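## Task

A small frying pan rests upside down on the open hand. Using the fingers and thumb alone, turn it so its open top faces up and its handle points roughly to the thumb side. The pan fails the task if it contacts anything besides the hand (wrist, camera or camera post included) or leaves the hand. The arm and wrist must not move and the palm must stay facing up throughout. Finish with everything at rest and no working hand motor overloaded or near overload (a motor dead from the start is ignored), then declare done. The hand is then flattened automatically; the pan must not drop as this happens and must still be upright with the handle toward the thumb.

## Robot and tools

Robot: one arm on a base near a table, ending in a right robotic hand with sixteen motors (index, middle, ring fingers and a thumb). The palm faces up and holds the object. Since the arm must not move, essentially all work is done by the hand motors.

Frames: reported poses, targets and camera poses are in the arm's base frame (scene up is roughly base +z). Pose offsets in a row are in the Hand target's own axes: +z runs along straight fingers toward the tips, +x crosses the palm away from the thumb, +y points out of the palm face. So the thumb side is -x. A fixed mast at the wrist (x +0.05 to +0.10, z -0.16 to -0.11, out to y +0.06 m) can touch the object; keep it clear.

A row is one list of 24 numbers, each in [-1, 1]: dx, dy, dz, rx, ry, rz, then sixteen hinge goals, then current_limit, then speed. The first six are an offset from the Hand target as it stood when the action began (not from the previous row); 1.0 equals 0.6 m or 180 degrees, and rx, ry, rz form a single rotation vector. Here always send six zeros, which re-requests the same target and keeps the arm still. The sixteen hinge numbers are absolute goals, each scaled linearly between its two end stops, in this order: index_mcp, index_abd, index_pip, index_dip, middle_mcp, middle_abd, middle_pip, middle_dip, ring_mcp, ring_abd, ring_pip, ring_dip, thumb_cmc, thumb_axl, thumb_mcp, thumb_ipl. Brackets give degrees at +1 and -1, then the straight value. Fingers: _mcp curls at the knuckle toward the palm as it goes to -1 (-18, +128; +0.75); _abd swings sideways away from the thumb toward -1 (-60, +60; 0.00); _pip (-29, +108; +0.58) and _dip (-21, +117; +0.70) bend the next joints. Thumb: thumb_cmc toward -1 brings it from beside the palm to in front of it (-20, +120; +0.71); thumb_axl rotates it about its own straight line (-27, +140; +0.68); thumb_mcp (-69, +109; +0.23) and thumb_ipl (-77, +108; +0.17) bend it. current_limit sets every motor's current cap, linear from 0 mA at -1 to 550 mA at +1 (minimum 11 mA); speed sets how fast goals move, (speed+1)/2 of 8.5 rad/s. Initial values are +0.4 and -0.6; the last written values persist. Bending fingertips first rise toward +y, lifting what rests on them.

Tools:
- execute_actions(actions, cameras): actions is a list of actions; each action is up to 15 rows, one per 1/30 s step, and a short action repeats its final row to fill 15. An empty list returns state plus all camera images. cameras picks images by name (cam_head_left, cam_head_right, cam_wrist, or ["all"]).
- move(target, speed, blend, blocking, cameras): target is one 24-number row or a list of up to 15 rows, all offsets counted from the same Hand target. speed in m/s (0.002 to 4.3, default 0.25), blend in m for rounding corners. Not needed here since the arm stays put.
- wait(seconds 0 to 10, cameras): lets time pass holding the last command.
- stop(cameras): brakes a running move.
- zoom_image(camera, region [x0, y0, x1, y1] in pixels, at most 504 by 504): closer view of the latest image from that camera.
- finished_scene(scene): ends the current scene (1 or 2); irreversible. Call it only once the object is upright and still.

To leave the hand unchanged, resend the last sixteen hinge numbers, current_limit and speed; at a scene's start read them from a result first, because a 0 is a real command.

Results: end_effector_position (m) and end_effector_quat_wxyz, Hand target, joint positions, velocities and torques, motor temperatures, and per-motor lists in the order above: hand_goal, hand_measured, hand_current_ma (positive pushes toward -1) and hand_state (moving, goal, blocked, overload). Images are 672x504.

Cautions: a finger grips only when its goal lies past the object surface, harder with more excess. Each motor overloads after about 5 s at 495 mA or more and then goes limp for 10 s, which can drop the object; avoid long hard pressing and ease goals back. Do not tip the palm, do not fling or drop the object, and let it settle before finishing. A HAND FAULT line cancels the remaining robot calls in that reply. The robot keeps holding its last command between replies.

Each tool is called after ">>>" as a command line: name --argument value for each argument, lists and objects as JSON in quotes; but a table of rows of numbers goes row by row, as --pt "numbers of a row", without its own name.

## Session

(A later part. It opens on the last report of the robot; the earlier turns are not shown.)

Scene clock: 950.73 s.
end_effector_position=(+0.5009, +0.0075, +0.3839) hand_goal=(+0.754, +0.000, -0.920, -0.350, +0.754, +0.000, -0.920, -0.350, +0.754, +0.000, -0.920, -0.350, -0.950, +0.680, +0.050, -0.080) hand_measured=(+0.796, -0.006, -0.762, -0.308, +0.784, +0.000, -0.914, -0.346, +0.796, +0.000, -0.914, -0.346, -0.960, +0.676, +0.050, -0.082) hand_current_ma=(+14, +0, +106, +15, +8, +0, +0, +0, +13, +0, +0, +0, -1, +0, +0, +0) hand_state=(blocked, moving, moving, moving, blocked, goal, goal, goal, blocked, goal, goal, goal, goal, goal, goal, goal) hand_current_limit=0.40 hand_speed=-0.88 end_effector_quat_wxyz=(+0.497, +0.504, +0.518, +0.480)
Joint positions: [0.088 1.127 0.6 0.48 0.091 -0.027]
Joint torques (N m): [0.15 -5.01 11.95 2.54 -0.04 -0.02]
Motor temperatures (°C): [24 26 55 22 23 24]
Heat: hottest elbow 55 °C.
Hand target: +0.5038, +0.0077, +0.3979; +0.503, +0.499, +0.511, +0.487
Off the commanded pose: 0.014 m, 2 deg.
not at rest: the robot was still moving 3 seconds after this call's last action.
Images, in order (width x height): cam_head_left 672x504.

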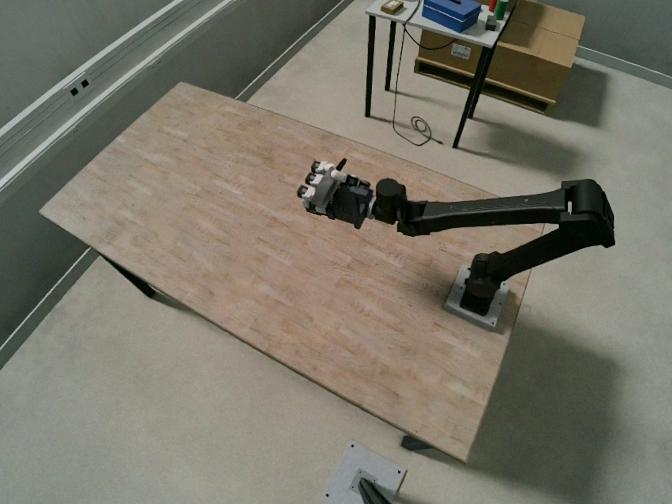

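>>> execute_actions --actions '[[[0,0,0,0,0,0,0.754,0,-0.72,-0.30,0.754,0,-0.92,-0.35,0.754,0,-0.92,-0.35,-0.95,0.68,0.05,-0.08,0.4,-0.88]]]' --cameras '["all"]'

>>> zoom_image --camera "cam_head_left" --region '[280, 145, 380, 220]'

>>> zoom_image --camera "cam_head_right" --region '[280, 145, 380, 220]'

Scene clock: 962.50 s.
end_effector_position=(+0.5009, +0.0075, +0.3839) hand_goal=(+0.754, +0.000, -0.720, -0.300, +0.754, +0.000, -0.920, -0.350, +0.754, +0.000, -0.920, -0.350, -0.950, +0.680, +0.050, -0.080) hand_measured=(+0.796, -0.008, -0.724, -0.296, +0.784, +0.000, -0.914, -0.346, +0.794, +0.000, -0.914, -0.346, -0.960, +0.676, +0.052, -0.080) hand_current_ma=(+14, +0, +0, +0, +8, +0, +0, +0, +12, +0, +0, +0, -1, +0, +0, +0) hand_state=(blocked, goal, goal, goal, blocked, goal, goal, goal, blocked, goal, goal, goal, goal, goal, goal, goal) hand_current_limit=0.40 hand_speed=-0.88 end_effector_quat_wxyz=(+0.497, +0.504, +0.518, +0.480)
Joint positions: [0.088 1.127 0.6 0.48 0.091 -0.027]
Joint torques (N m): [0.09 -5.01 12.04 2.61 -0.03 -0.02]
Motor temperatures (°C): [23 26 55 22 23 24]
Heat: hottest elbow 55 °C.
Hand target: +0.5038, +0.0077, +0.3979; +0.503, +0.499, +0.511, +0.487
Off the commanded pose: 0.014 m, 2 deg.

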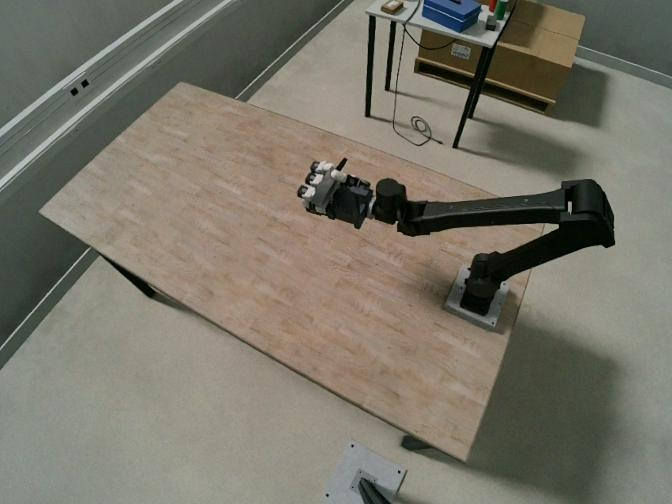

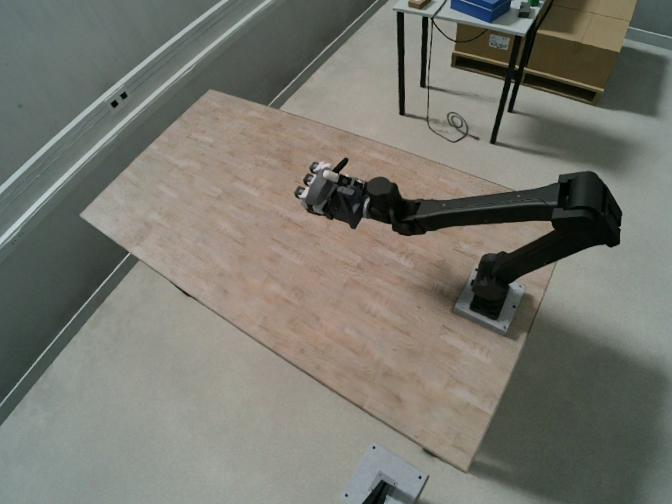

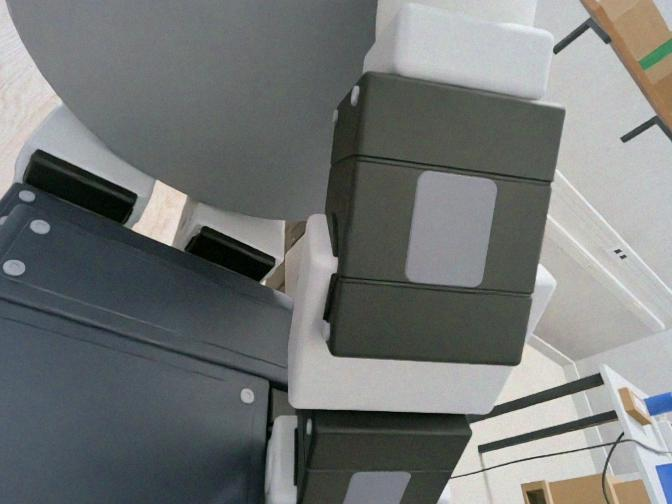

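Scaled by 5.040 from the camera's 672x504 image, which has a finer 960x720 frame.

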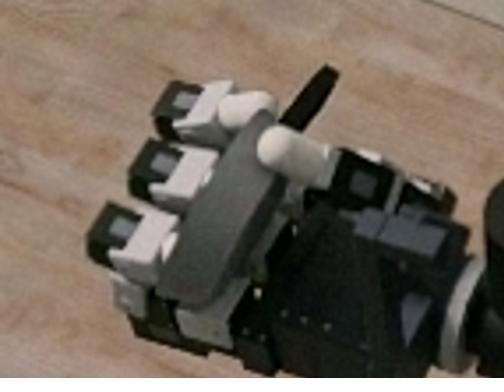

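Scaled by 5.040 from the camera's 672x504 image, which has a finer 960x720 frame.

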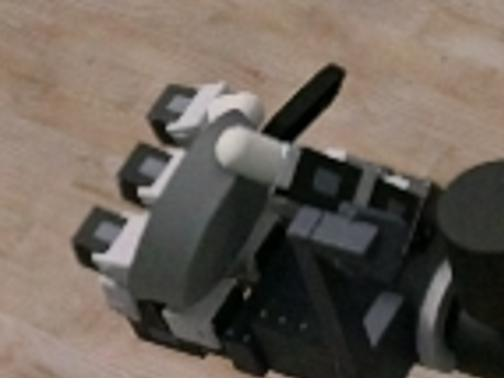

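>>> execute_actions --actions '[[[0,0,0,0,0,0,0.754,0,-0.65,0.2,0.754,0,-0.92,-0.42,0.754,0,-0.92,-0.42,-0.95,0.68,0.05,-0.08,0.4,-0.85]],[[0,0,0,0,0,0,0.754,0,-0.60,0.55,0.754,0,-0.92,-0.50,0.754,0,-0.92,-0.50,-0.95,0.68,0.05,-0.08,0.4,-0.85]],[[0,0,0,0,0,0,0.754,0,-0.60,0.6,0.754,0,-0.92,-0.55,0.754,0,-0.92,-0.55,-0.95,0.68,0.05,-0.08,0.4,-0.88]]]' --cameras '["cam_head_left","cam_head_right","cam_wrist"]'

>>> zoom_image --camera "cam_head_left" --region '[280, 145, 380, 220]'

>>> zoom_image --camera "cam_head_right" --region '[280, 145, 380, 220]'

Scene clock: 987.50 s.
end_effector_position=(+0.5009, +0.0075, +0.3839) hand_goal=(+0.754, +0.000, -0.600, +0.600, +0.754, +0.000, -0.920, -0.550, +0.754, +0.000, -0.920, -0.550, -0.950, +0.680, +0.050, -0.080) hand_measured=(+0.796, -0.008, -0.602, +0.594, +0.776, +0.004, -0.900, -0.500, +0.794, +0.000, -0.900, -0.512, -0.958, +0.676, +0.052, -0.080) hand_current_ma=(+14, +0, +0, +0, +4, +0, +3, +17, +12, +0, +3, +10, -1, +0, +0, +0) hand_state=(blocked, goal, goal, goal, blocked, goal, blocked, blocked, blocked, goal, blocked, blocked, goal, goal, goal, goal) hand_current_limit=0.40 hand_speed=-0.88 end_effector_quat_wxyz=(+0.497, +0.504, +0.518, +0.480)
Joint positions: [0.088 1.127 0.6 0.48 0.091 -0.027]
Joint torques (N m): [-0.03 -5.19 12.01 2.66 -0.05 -0.02]
Motor temperatures (°C): [23 26 55 22 23 24]
Heat: hottest elbow 55 °C.
Hand target: +0.5038, +0.0077, +0.3979; +0.503, +0.499, +0.511, +0.487
Off the commanded pose: 0.014 m, 2 deg.

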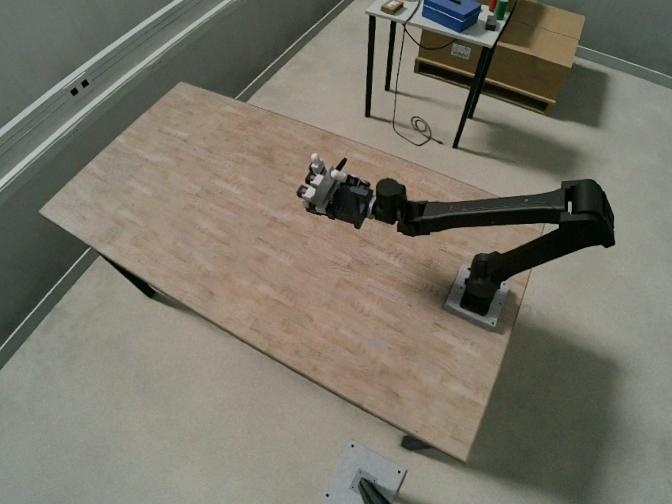

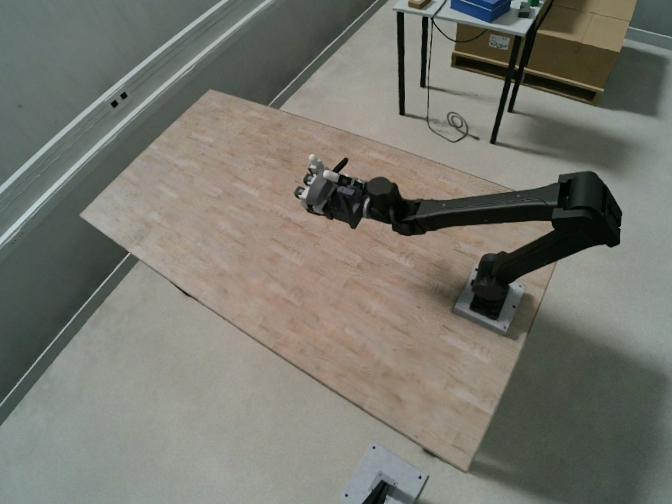

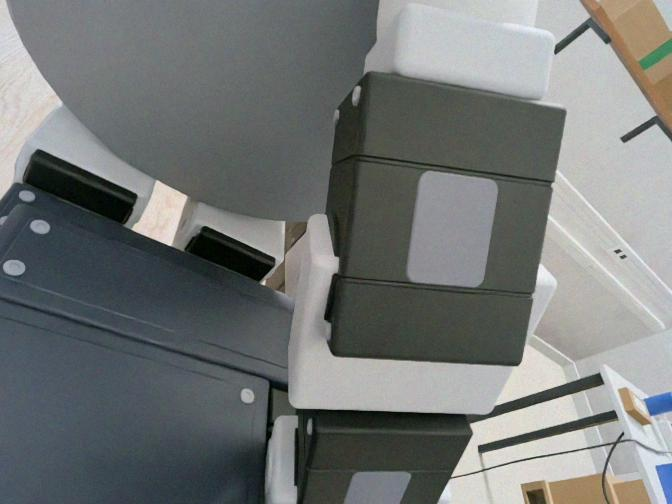

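Scaled by 5.040 from the camera's 672x504 image, which has a finer 960x720 frame.

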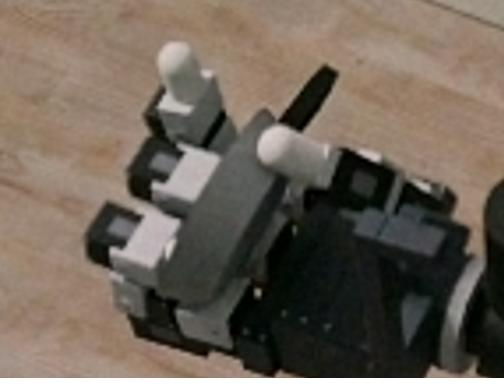

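Scaled by 5.040 from the camera's 672x504 image, which has a finer 960x720 frame.

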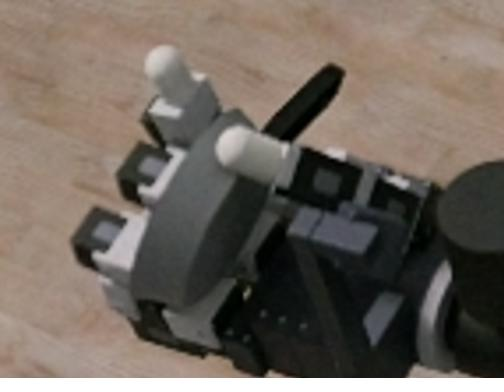

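>>> execute_actions --actions '[[[0,0,0,0,0,0,0.754,0,-0.60,0.6,0.754,0,-0.84,-0.64,0.754,0,-0.84,-0.64,-0.95,0.68,0.03,-0.08,0.4,-0.9]],[[0,0,0,0,0,0,0.754,0,-0.60,0.6,0.754,0,-0.766,-0.74,0.754,0,-0.766,-0.74,-0.95,0.68,0.011,-0.08,0.4,-0.9]],[[0,0,0,0,0,0,0.754,0,-0.60,0.6,0.754,0,-0.69,-0.81,0.754,0,-0.69,-0.81,-0.95,0.68,-0.012,-0.08,0.4,-0.9]],[[0,0,0,0,0,0,0.754,0,-0.60,0.6,0.754,0,-0.635,-0.87,0.754,0,-0.635,-0.87,-0.95,0.68,-0.034,-0.08,0.4,-0.9]]]' --cameras '["cam_head_left","cam_head_right","cam_wrist"]'

>>> zoom_image --camera "cam_head_left" --region '[280, 145, 380, 220]'

>>> zoom_image --camera "cam_head_right" --region '[280, 145, 380, 220]'

Scene clock: 1012.43 s.
end_effector_position=(+0.5009, +0.0075, +0.3839) hand_goal=(+0.754, +0.000, -0.600, +0.600, +0.754, +0.000, -0.634, -0.870, +0.754, +0.000, -0.634, -0.870, -0.950, +0.680, -0.034, -0.080) hand_measured=(+0.796, -0.008, -0.602, +0.594, +0.772, +0.004, -0.626, -0.820, +0.786, -0.004, -0.620, -0.806, -0.948, +0.680, -0.018, -0.078) hand_current_ma=(+13, +0, +0, +0, +3, +0, +1, +17, +9, +0, +2, +26, +0, +0, +3, +0) hand_state=(blocked, goal, goal, goal, goal, goal, goal, blocked, blocked, goal, goal, blocked, goal, goal, goal, goal) hand_current_limit=0.40 hand_speed=-0.90 end_effector_quat_wxyz=(+0.497, +0.504, +0.518, +0.480)
Joint positions: [0.088 1.127 0.6 0.48 0.091 -0.027]
Joint torques (N m): [0.15 -5.07 12.05 2.59 -0.05 -0.02]
Motor temperatures (°C): [23 26 55 22 23 24]
Heat: hottest elbow 55 °C.
Hand target: +0.5038, +0.0077, +0.3979; +0.503, +0.499, +0.511, +0.487
Off the commanded pose: 0.014 m, 2 deg.

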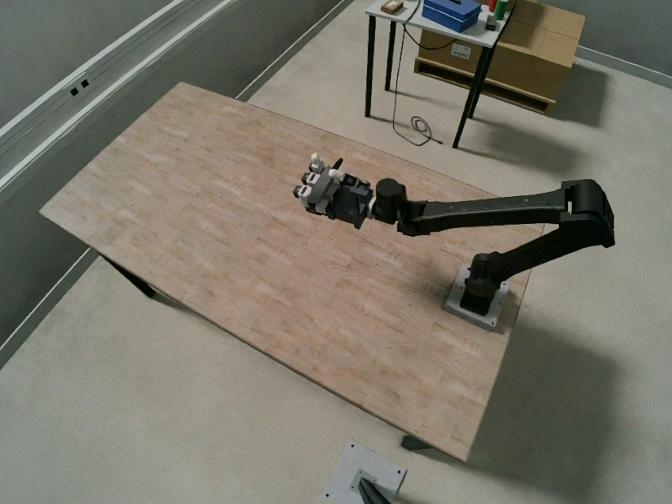

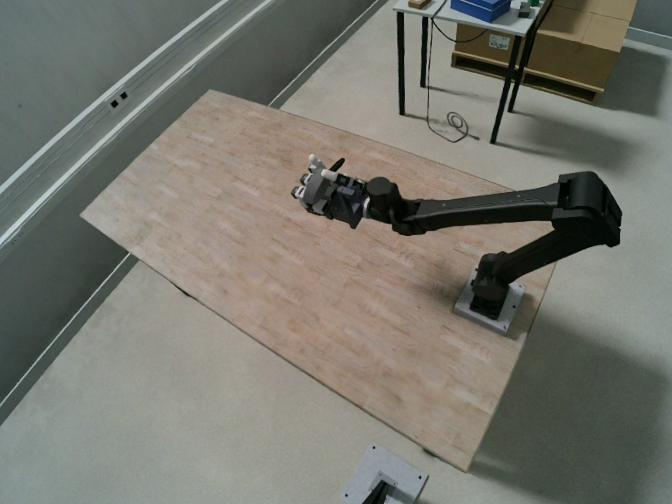

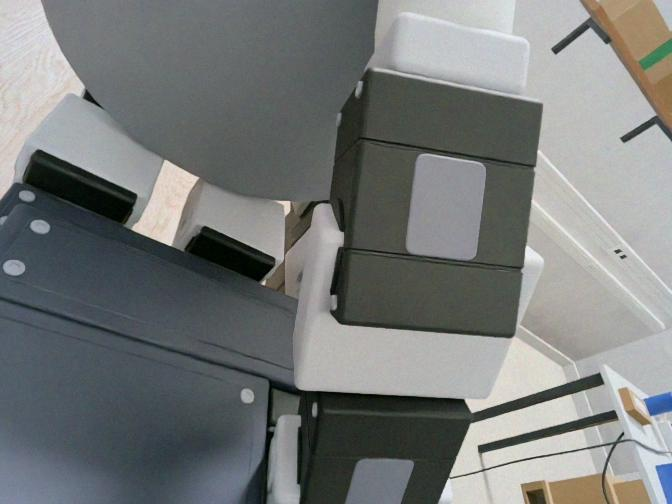

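Scaled by 5.040 from the camera's 672x504 image, which has a finer 960x720 frame.

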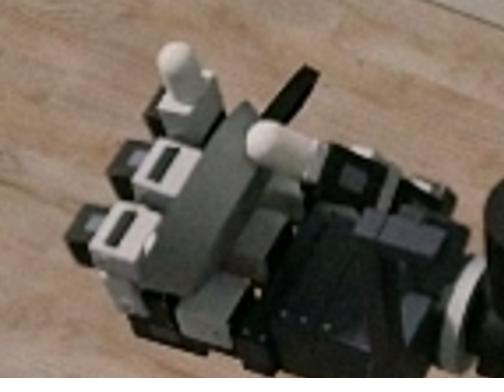

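Scaled by 5.040 from the camera's 672x504 image, which has a finer 960x720 frame.

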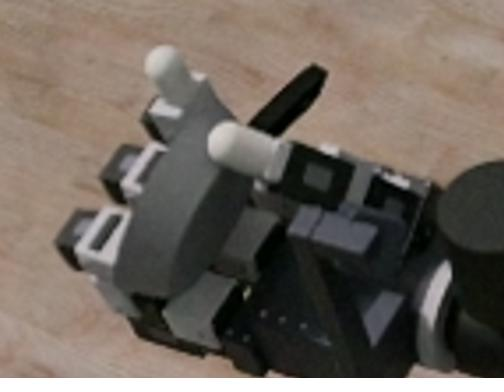

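>>> execute_actions --actions '[[[0,0,0,0,0,0,0.754,0,-0.60,0.6,0.754,0,-0.57,-0.93,0.754,0,-0.57,-0.93,-0.95,0.68,-0.055,-0.08,0.4,-0.9]],[[0,0,0,0,0,0,0.754,0,-0.60,0.6,0.754,0,-0.504,-0.98,0.754,0,-0.504,-0.98,-0.95,0.68,-0.08,-0.08,0.4,-0.9]],[[0,0,0,0,0,0,0.754,0,-0.60,0.6,0.754,0,-0.44,-1.0,0.754,0,-0.44,-1.0,-0.95,0.68,-0.105,-0.08,0.4,-0.9]],[[0,0,0,0,0,0,0.754,0,-0.60,0.6,0.754,0,-0.387,-1.0,0.754,0,-0.387,-1.0,-0.95,0.68,-0.13,-0.08,0.4,-0.9]]]' --cameras '["cam_head_left","cam_head_right","cam_wrist"]'

>>> zoom_image --camera "cam_head_left" --region '[280, 145, 380, 220]'

>>> zoom_image --camera "cam_head_right" --region '[280, 145, 380, 220]'

Scene clock: 1029.40 s.
end_effector_position=(+0.5009, +0.0075, +0.3839) hand_goal=(+0.754, +0.000, -0.600, +0.600, +0.754, +0.000, -0.386, -1.000, +0.754, +0.000, -0.386, -1.000, -0.950, +0.680, -0.130, -0.080) hand_measured=(+0.796, -0.008, -0.602, +0.594, +0.772, +0.004, -0.390, -0.980, +0.786, -0.008, -0.392, -0.960, -0.944, +0.682, -0.064, -0.068) hand_current_ma=(+13, +0, +0, +0, +3, +0, +0, +3, +8, -1, +0, +12, +0, +0, +42, +2) hand_state=(blocked, goal, goal, goal, goal, goal, goal, goal, blocked, goal, goal, blocked, goal, goal, blocked, goal) hand_current_limit=0.40 hand_speed=-0.90 end_effector_quat_wxyz=(+0.497, +0.504, +0.518, +0.480)
Joint positions: [0.088 1.127 0.6 0.48 0.091 -0.027]
Joint torques (N m): [0.44 -5.07 12.08 2.58 -0.05 -0.01]
Motor temperatures (°C): [23 26 55 22 23 24]
Heat: hottest elbow 55 °C.
Hand target: +0.5038, +0.0077, +0.3979; +0.503, +0.499, +0.511, +0.487
Off the commanded pose: 0.014 m, 2 deg.

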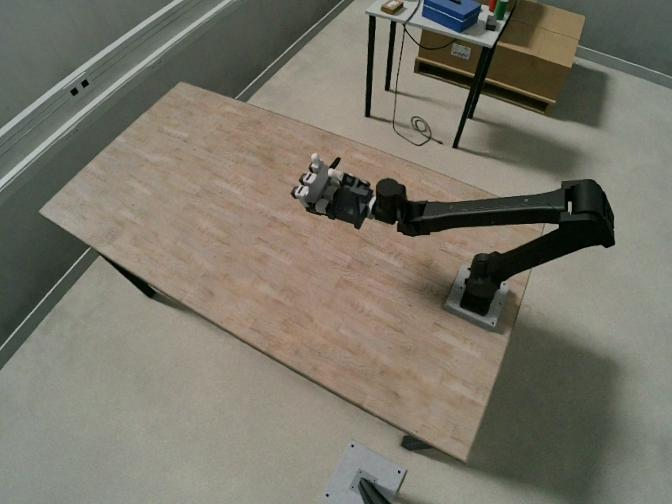

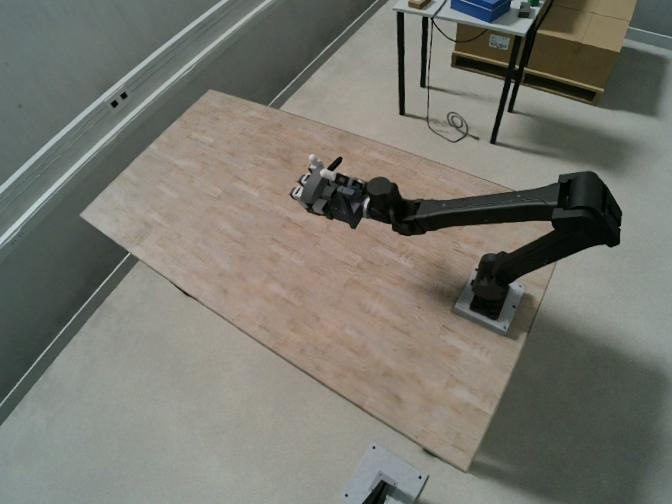

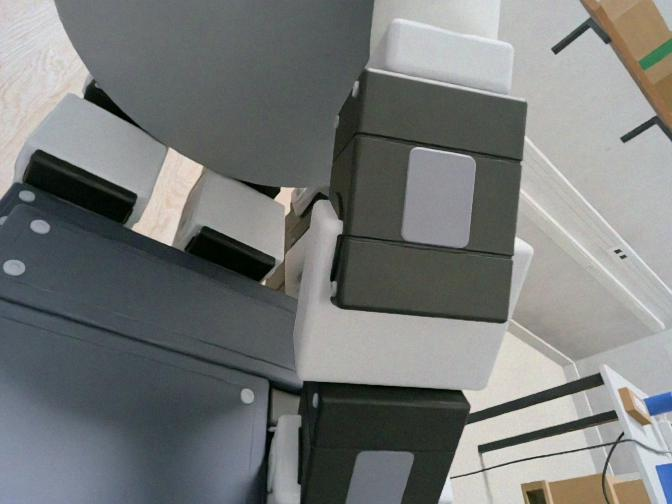

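Scaled by 5.040 from the camera's 672x504 image, which has a finer 960x720 frame.

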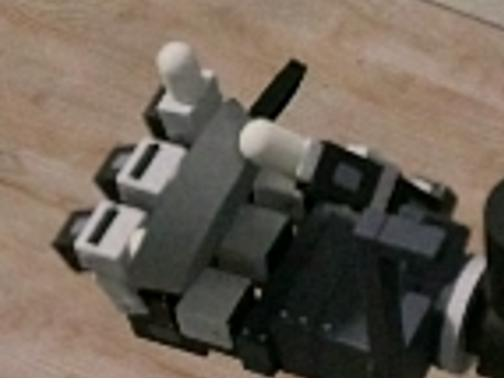

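Scaled by 5.040 from the camera's 672x504 image, which has a finer 960x720 frame.

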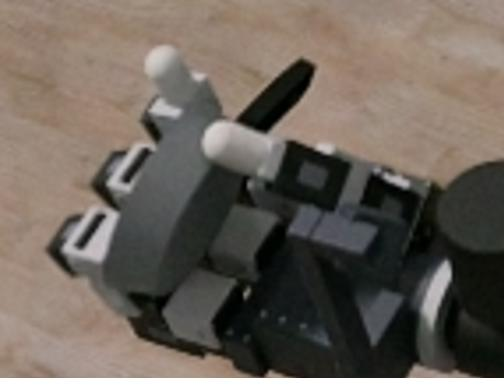

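>>> execute_actions --actions '[[[0,0,0,0,0,0,0.754,0,-0.60,0.6,0.754,0,-0.387,-0.85,0.754,0,-0.387,-0.85,-0.95,0.68,-0.08,-0.08,0.4,-0.88]],[[0,0,0,0,0,0,0.754,0,-0.60,0.6,0.754,0,-0.387,-0.55,0.754,0,-0.387,-0.55,-0.95,0.68,-0.05,-0.08,0.4,-0.85]],[[0,0,0,0,0,0,0.754,0,-0.60,0.6,0.754,0,-0.387,-0.35,0.754,0,-0.387,-0.35,-0.95,0.68,-0.04,-0.08,0.4,-0.85]]]' --cameras '["cam_head_left","cam_head_right","cam_wrist"]'

>>> zoom_image --camera "cam_head_left" --region '[280, 145, 380, 220]'

>>> zoom_image --camera "cam_head_right" --region '[280, 145, 380, 220]'

Scene clock: 1069.57 s.
end_effector_position=(+0.5009, +0.0075, +0.3839) hand_goal=(+0.754, +0.000, -0.600, +0.600, +0.754, +0.000, -0.386, -0.350, +0.754, +0.000, -0.386, -0.350, -0.950, +0.680, -0.040, -0.080) hand_measured=(+0.796, -0.006, -0.602, +0.594, +0.772, +0.004, -0.390, -0.356, +0.786, -0.008, -0.388, -0.356, -0.948, +0.682, -0.052, -0.078) hand_current_ma=(+13, +0, +0, +0, +3, +0, +0, +0, +8, -1, +0, +0, +0, +0, -2, +0) hand_state=(blocked, goal, goal, goal, goal, goal, goal, goal, blocked, goal, goal, goal, goal, goal, goal, goal) hand_current_limit=0.40 hand_speed=-0.85 end_effector_quat_wxyz=(+0.497, +0.504, +0.518, +0.480)
Joint positions: [0.088 1.127 0.6 0.48 0.091 -0.027]
Joint torques (N m): [0.32 -5.01 12.1 2.59 -0.04 -0.03]
Motor temperatures (°C): [23 26 56 22 23 24]
Heat: hottest elbow 56 °C.
Hand target: +0.5038, +0.0077, +0.3979; +0.503, +0.499, +0.511, +0.487
Off the commanded pose: 0.014 m, 2 deg.

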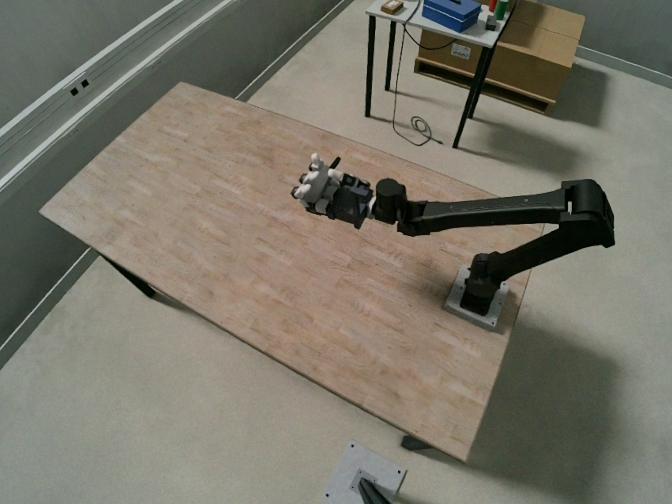

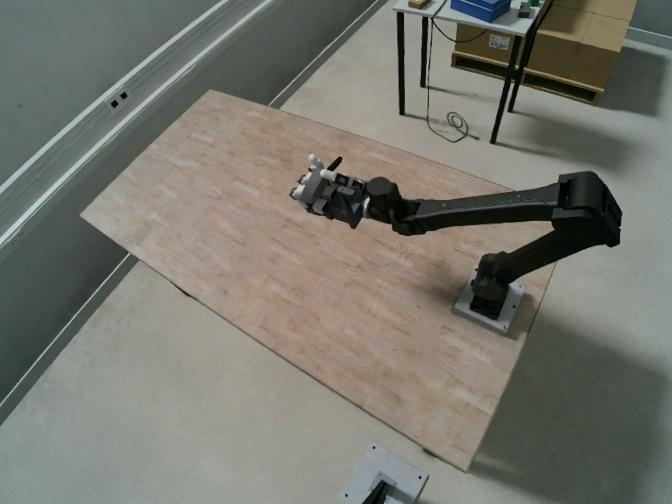

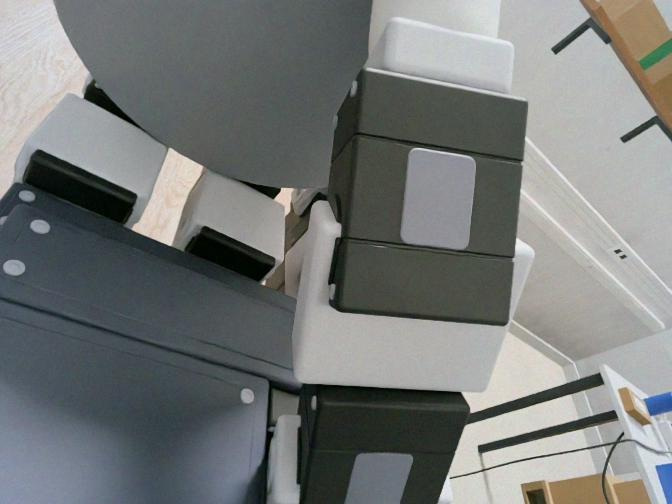

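Scaled by 5.040 from the camera's 672x504 image, which has a finer 960x720 frame.

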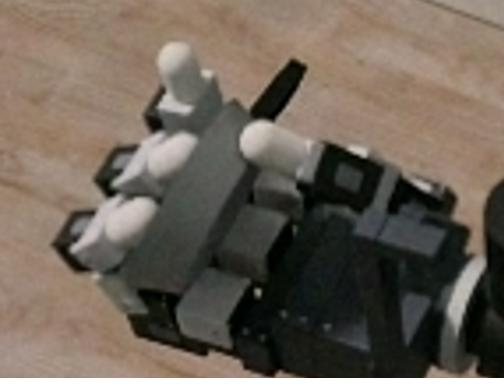

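Scaled by 5.040 from the camera's 672x504 image, which has a finer 960x720 frame.

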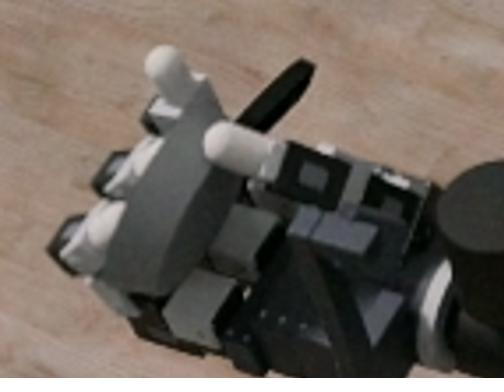

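>>> execute_actions --actions '[[[0,0,0,0,0,0,0.754,0,-0.60,0.6,0.754,0,-0.387,-0.35,0.754,0,-0.387,-0.35,-0.95,0.68,0.0,-0.08,0.4,-0.92]],[[0,0,0,0,0,0,0.754,0,-0.60,0.6,0.754,0,-0.387,-0.35,0.754,0,-0.387,-0.35,-0.95,0.68,0.05,-0.06,0.4,-0.92]],[[0,0,0,0,0,0,0.754,0,-0.60,0.6,0.754,0,-0.387,-0.35,0.754,0,-0.387,-0.35,-0.95,0.68,0.09,-0.04,0.4,-0.92]]]' --cameras '["cam_head_left","cam_head_right","cam_wrist"]'

>>> zoom_image --camera "cam_head_left" --region '[280, 145, 380, 220]'

>>> zoom_image --camera "cam_head_right" --region '[280, 145, 380, 220]'

Scene clock: 1078.90 s.
end_effector_position=(+0.5009, +0.0075, +0.3839) hand_goal=(+0.754, +0.000, -0.600, +0.600, +0.754, +0.000, -0.386, -0.350, +0.754, +0.000, -0.386, -0.350, -0.950, +0.680, +0.090, -0.040) hand_measured=(+0.794, -0.006, -0.602, +0.594, +0.776, +0.004, -0.388, -0.356, +0.784, -0.006, -0.388, -0.354, -0.954, +0.680, +0.084, -0.044) hand_current_ma=(+12, +0, +0, +0, +4, +0, +0, +0, +8, +0, +0, +0, +0, +0, -1, +0) hand_state=(blocked, goal, goal, goal, blocked, goal, goal, goal, blocked, goal, goal, goal, goal, goal, goal, goal) hand_current_limit=0.40 hand_speed=-0.92 end_effector_quat_wxyz=(+0.497, +0.504, +0.518, +0.480)
Joint positions: [0.088 1.127 0.6 0.48 0.091 -0.027]
Joint torques (N m): [0.32 -5.19 12.01 2.55 -0.06 -0.04]
Motor temperatures (°C): [23 26 56 22 23 24]
Heat: hottest elbow 56 °C.
Hand target: +0.5038, +0.0077, +0.3979; +0.503, +0.499, +0.511, +0.487
Off the commanded pose: 0.014 m, 2 deg.

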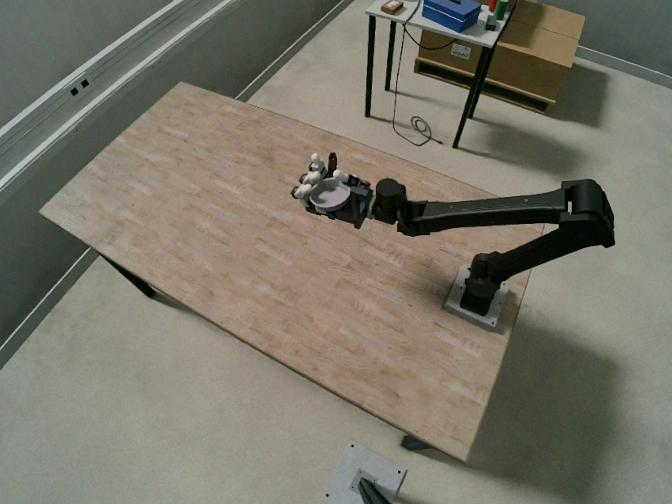

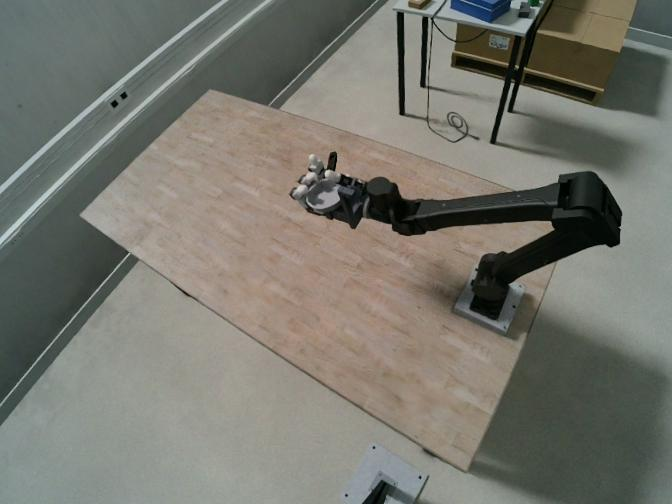

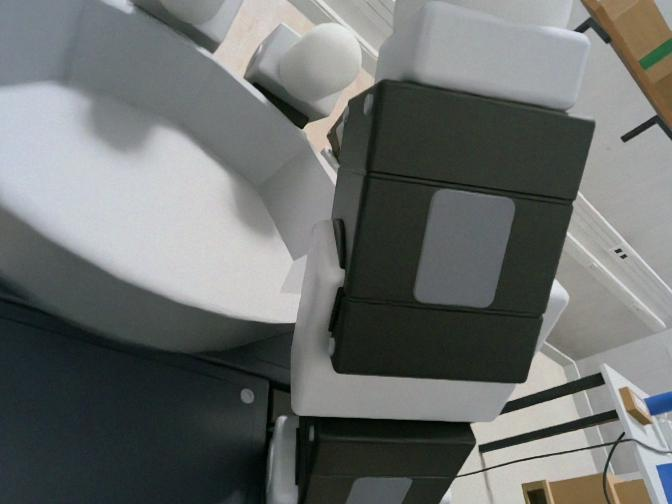

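Scaled by 5.040 from the camera's 672x504 image, which has a finer 960x720 frame.

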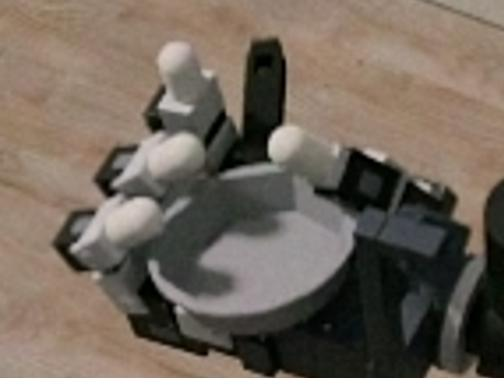

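Scaled by 5.040 from the camera's 672x504 image, which has a finer 960x720 frame.

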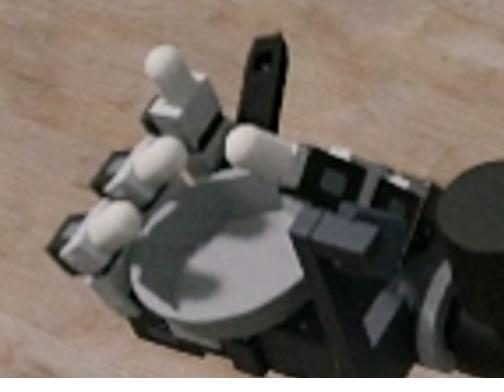

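>>> execute_actions --actions '[[[0,0,0,0,0,0,0.754,0,-0.60,0.6,0.754,0,-0.387,0.0,0.754,0,-0.387,0.0,-0.95,0.68,0.09,-0.04,0.4,-0.85]],[[0,0,0,0,0,0,0.754,0,-0.60,0.6,0.754,0,-0.387,0.4,0.754,0,-0.387,0.4,-0.95,0.68,0.09,-0.04,0.4,-0.85]],[[0,0,0,0,0,0,0.754,0,-0.60,0.6,0.754,0,-0.387,0.4,0.754,0,-0.387,0.4,-0.95,0.68,0.09,-0.04,0.4,-0.85]]]' --cameras '["cam_head_left","cam_head_right","cam_wrist"]'

>>> zoom_image --camera "cam_head_left" --region '[280, 145, 380, 220]'

>>> zoom_image --camera "cam_head_right" --region '[280, 145, 380, 220]'

Scene clock: 1127.47 s.
end_effector_position=(+0.5009, +0.0075, +0.3839) hand_goal=(+0.754, +0.000, -0.600, +0.600, +0.754, +0.000, -0.386, +0.400, +0.754, +0.000, -0.386, +0.400, -0.950, +0.680, +0.090, -0.040) hand_measured=(+0.794, -0.006, -0.602, +0.594, +0.776, +0.004, -0.388, +0.394, +0.784, -0.006, -0.388, +0.394, -0.954, +0.680, +0.084, -0.044) hand_current_ma=(+12, +0, +0, +0, +4, +0, +0, +0, +8, +0, +0, +0, +0, +0, -1, +0) hand_state=(blocked, goal, goal, goal, blocked, goal, goal, goal, blocked, goal, goal, goal, goal, goal, goal, goal) hand_current_limit=0.40 hand_speed=-0.85 end_effector_quat_wxyz=(+0.497, +0.504, +0.518, +0.480)
Joint positions: [0.088 1.127 0.6 0.48 0.091 -0.027]
Joint torques (N m): [0.21 -5.36 12.05 2.56 -0.06 -0.02]
Motor temperatures (°C): [23 25 56 22 23 24]
Heat: hottest elbow 56 °C.
Hand target: +0.5038, +0.0077, +0.3979; +0.503, +0.499, +0.511, +0.487
Off the commanded pose: 0.014 m, 2 deg.

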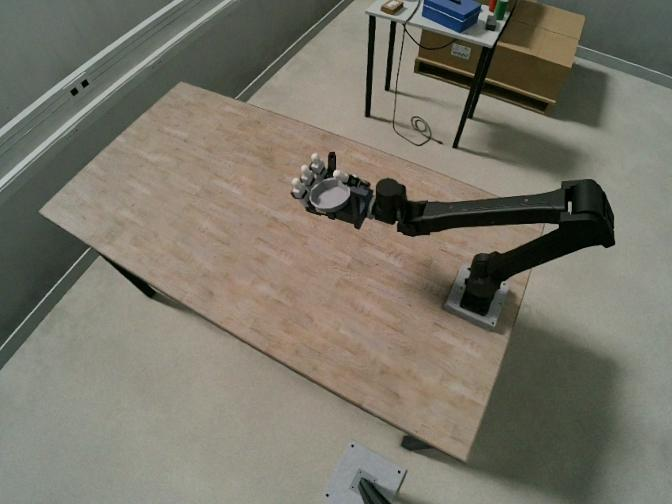

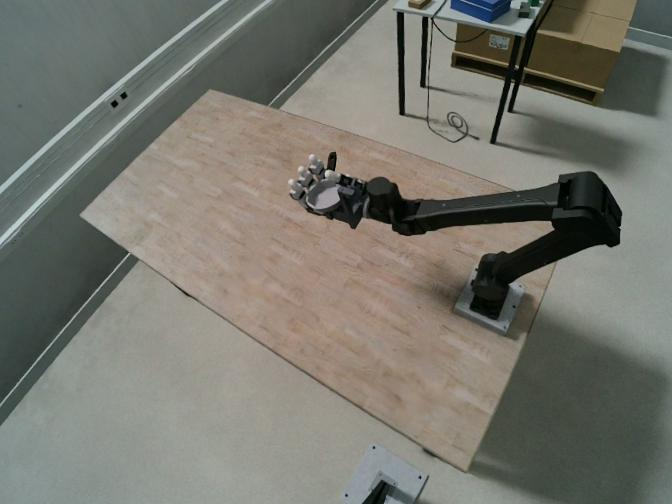

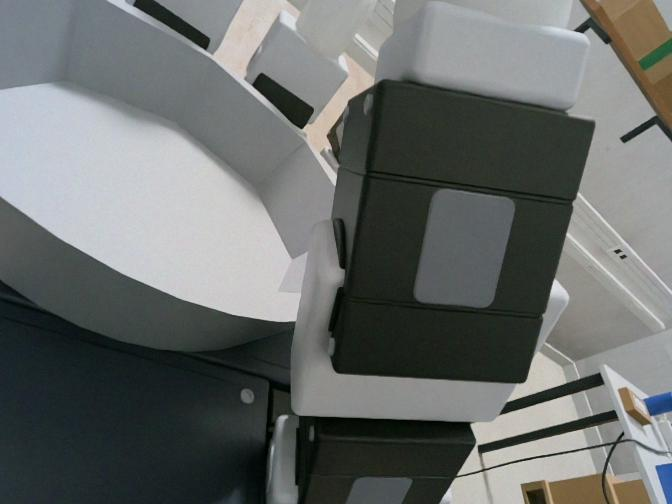

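Scaled by 5.040 from the camera's 672x504 image, which has a finer 960x720 frame.

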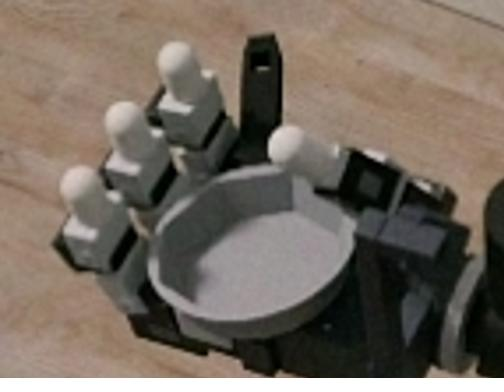

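Scaled by 5.040 from the camera's 672x504 image, which has a finer 960x720 frame.

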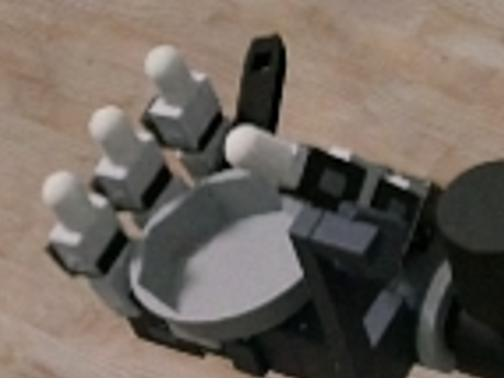

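>>> execute_actions --actions '[[[0,0,0,0,0,0,0.754,0,-0.60,0.6,0.754,0,-0.15,0.6,0.754,0,-0.15,0.6,-0.95,0.68,0.09,-0.04,0.4,-0.87]],[[0,0,0,0,0,0,0.754,0,-0.50,0.65,0.754,0,0.1,0.696,0.754,0,0.1,0.696,-0.95,0.68,0.09,-0.04,0.4,-0.87]],[[0,0,0,0,0,0,0.754,0,-0.30,0.696,0.754,0,0.35,0.696,0.754,0,0.35,0.696,-0.95,0.68,0.09,-0.04,0.4,-0.87]],[[0,0,0,0,0,0,0.754,0,0.0,0.696,0.754,0,0.576,0.696,0.754,0,0.576,0.696,-0.95,0.68,0.09,-0.04,0.4,-0.87]],[[0,0,0,0,0,0,0.754,0,0.0,0.696,0.754,0,0.576,0.696,0.754,0,0.576,0.696,-0.95,0.68,0.09,-0.04,0.4,-0.87]]]' --cameras '["cam_head_left","cam_head_right","cam_wrist"]'

>>> zoom_image --camera "cam_head_left" --region '[280, 145, 380, 220]'

>>> zoom_image --camera "cam_head_right" --region '[280, 145, 380, 220]'

Scene clock: 1158.13 s.
end_effector_position=(+0.5009, +0.0075, +0.3839) hand_goal=(+0.754, +0.000, +0.000, +0.696, +0.754, +0.000, +0.576, +0.696, +0.754, +0.000, +0.576, +0.696, -0.950, +0.680, +0.090, -0.040) hand_measured=(+0.794, -0.006, +0.000, +0.692, +0.776, +0.004, +0.576, +0.692, +0.784, -0.006, +0.576, +0.692, -0.954, +0.680, +0.084, -0.044) hand_current_ma=(+12, +0, +0, +0, +4, +0, +0, +0, +8, +0, +0, +0, +0, +0, -1, +0) hand_state=(blocked, goal, goal, goal, blocked, goal, goal, goal, blocked, goal, goal, goal, goal, goal, goal, goal) hand_current_limit=0.40 hand_speed=-0.87 end_effector_quat_wxyz=(+0.497, +0.504, +0.518, +0.480)
Joint positions: [0.088 1.127 0.6 0.48 0.091 -0.027]
Joint torques (N m): [0.21 -5.19 12.07 2.61 -0.05 -0.01]
Motor temperatures (°C): [23 25 56 22 23 24]
Heat: hottest elbow 56 °C.
Hand target: +0.5038, +0.0077, +0.3979; +0.503, +0.499, +0.511, +0.487
Off the commanded pose: 0.014 m, 2 deg.

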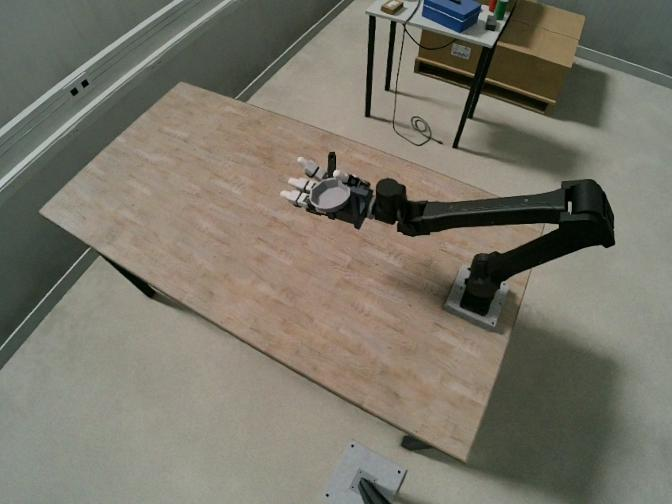

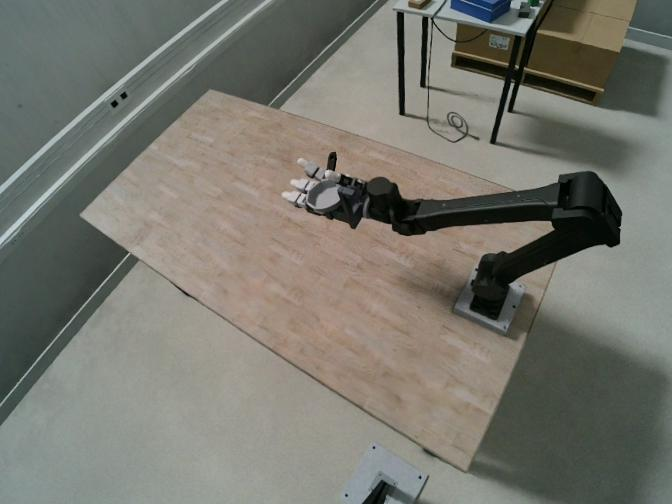

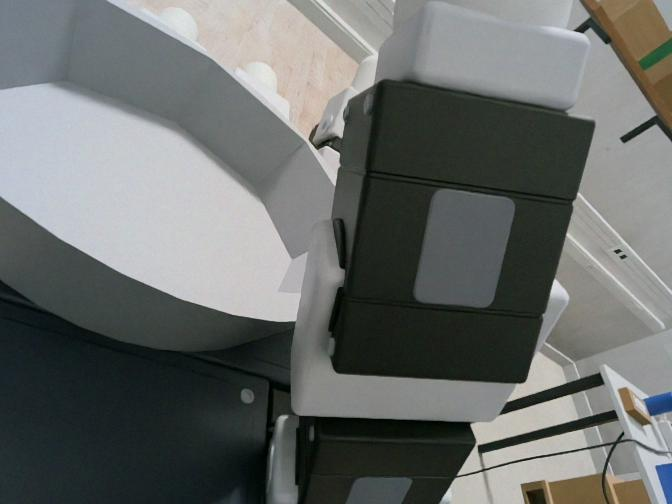

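Scaled by 5.040 from the camera's 672x504 image, which has a finer 960x720 frame.

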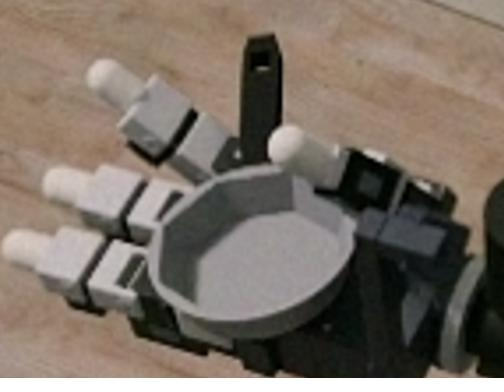

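Scaled by 5.040 from the camera's 672x504 image, which has a finer 960x720 frame.

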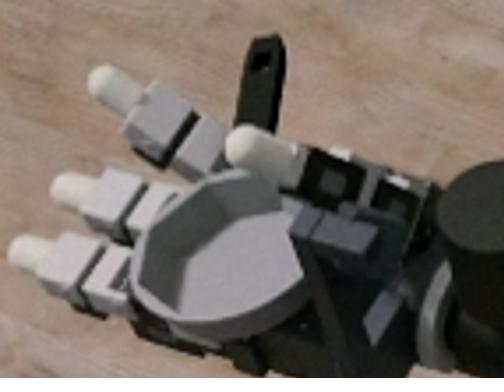

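>>> execute_actions --actions '[[[0,0,0,0,0,0,0.754,0,0.0,0.696,0.754,0,0.576,0.696,0.754,0,0.576,0.696,-0.95,0.68,0.16,0.06,0.4,-0.9]],[[0,0,0,0,0,0,0.754,0,0.2,0.696,0.754,0,0.576,0.696,0.754,0,0.576,0.696,-0.85,0.68,0.23,0.17,0.4,-0.87]],[[0,0,0,0,0,0,0.754,0,0.4,0.696,0.754,0,0.576,0.696,0.754,0,0.576,0.696,-0.60,0.68,0.23,0.17,0.4,-0.87]],[[0,0,0,0,0,0,0.754,0,0.576,0.696,0.754,0,0.576,0.696,0.754,0,0.576,0.696,-0.40,0.68,0.23,0.17,0.4,-0.87]]]' --cameras '["cam_head_left","cam_head_right","cam_wrist"]'

>>> zoom_image --camera "cam_head_left" --region '[280, 145, 380, 220]'

>>> zoom_image --camera "cam_head_right" --region '[280, 145, 380, 220]'

Scene clock: 1185.37 s.
end_effector_position=(+0.5009, +0.0075, +0.3839) hand_goal=(+0.754, +0.000, +0.576, +0.696, +0.754, +0.000, +0.576, +0.696, +0.754, +0.000, +0.576, +0.696, -0.400, +0.680, +0.230, +0.170) hand_measured=(+0.794, -0.006, +0.576, +0.692, +0.776, +0.004, +0.576, +0.692, +0.784, -0.006, +0.576, +0.692, -0.402, +0.680, +0.224, +0.166) hand_current_ma=(+12, +0, +0, +0, +4, +0, +0, +0, +8, +0, +0, +0, +0, +0, -1, +0) hand_state=(blocked, goal, goal, goal, blocked, goal, goal, goal, blocked, goal, goal, goal, goal, goal, goal, goal) hand_current_limit=0.40 hand_speed=-0.87 end_effector_quat_wxyz=(+0.497, +0.504, +0.518, +0.480)
Joint positions: [0.088 1.127 0.6 0.48 0.091 -0.027]
Joint torques (N m): [0.09 -5.19 12.1 2.63 -0.05 -0.06]
Motor temperatures (°C): [23 25 56 22 23 24]
Heat: hottest elbow 56 °C.
Hand target: +0.5038, +0.0077, +0.3979; +0.503, +0.499, +0.511, +0.487
Off the commanded pose: 0.014 m, 2 deg.

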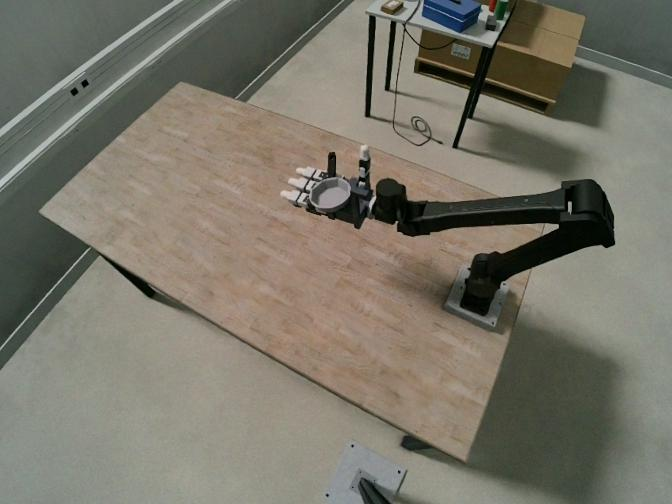

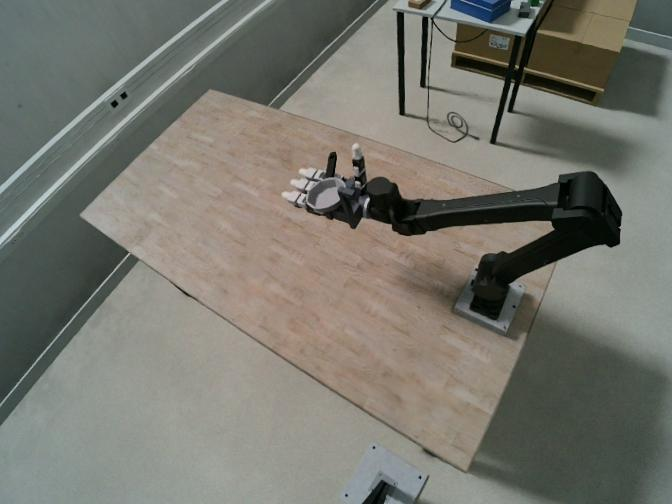

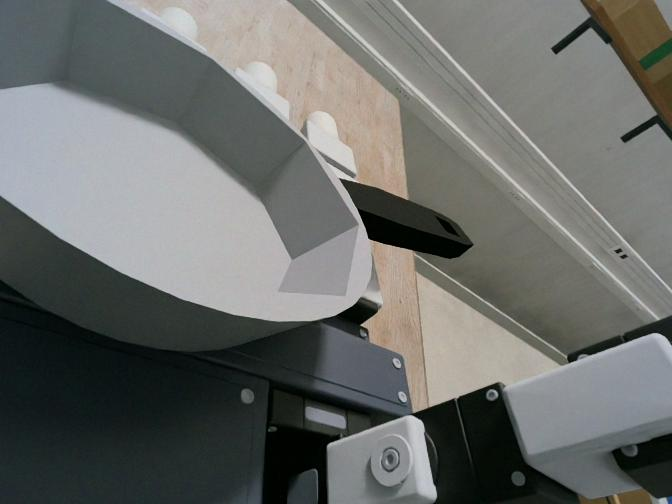

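Scaled by 5.040 from the camera's 672x504 image, which has a finer 960x720 frame.

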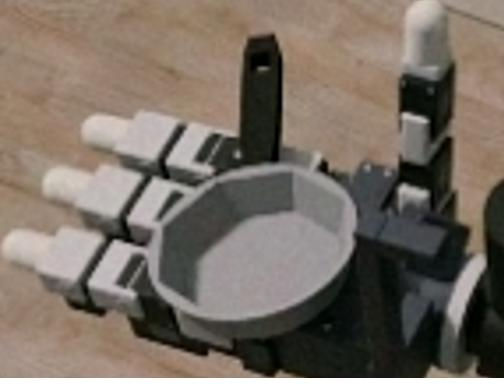

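Scaled by 5.040 from the camera's 672x504 image, which has a finer 960x720 frame.

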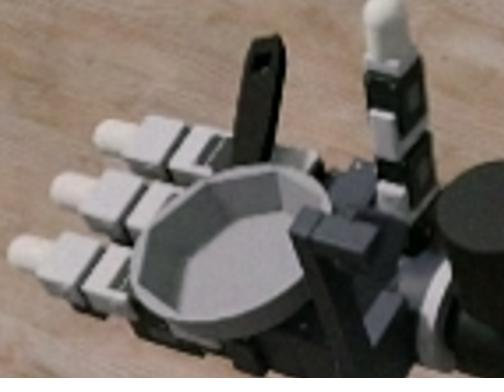

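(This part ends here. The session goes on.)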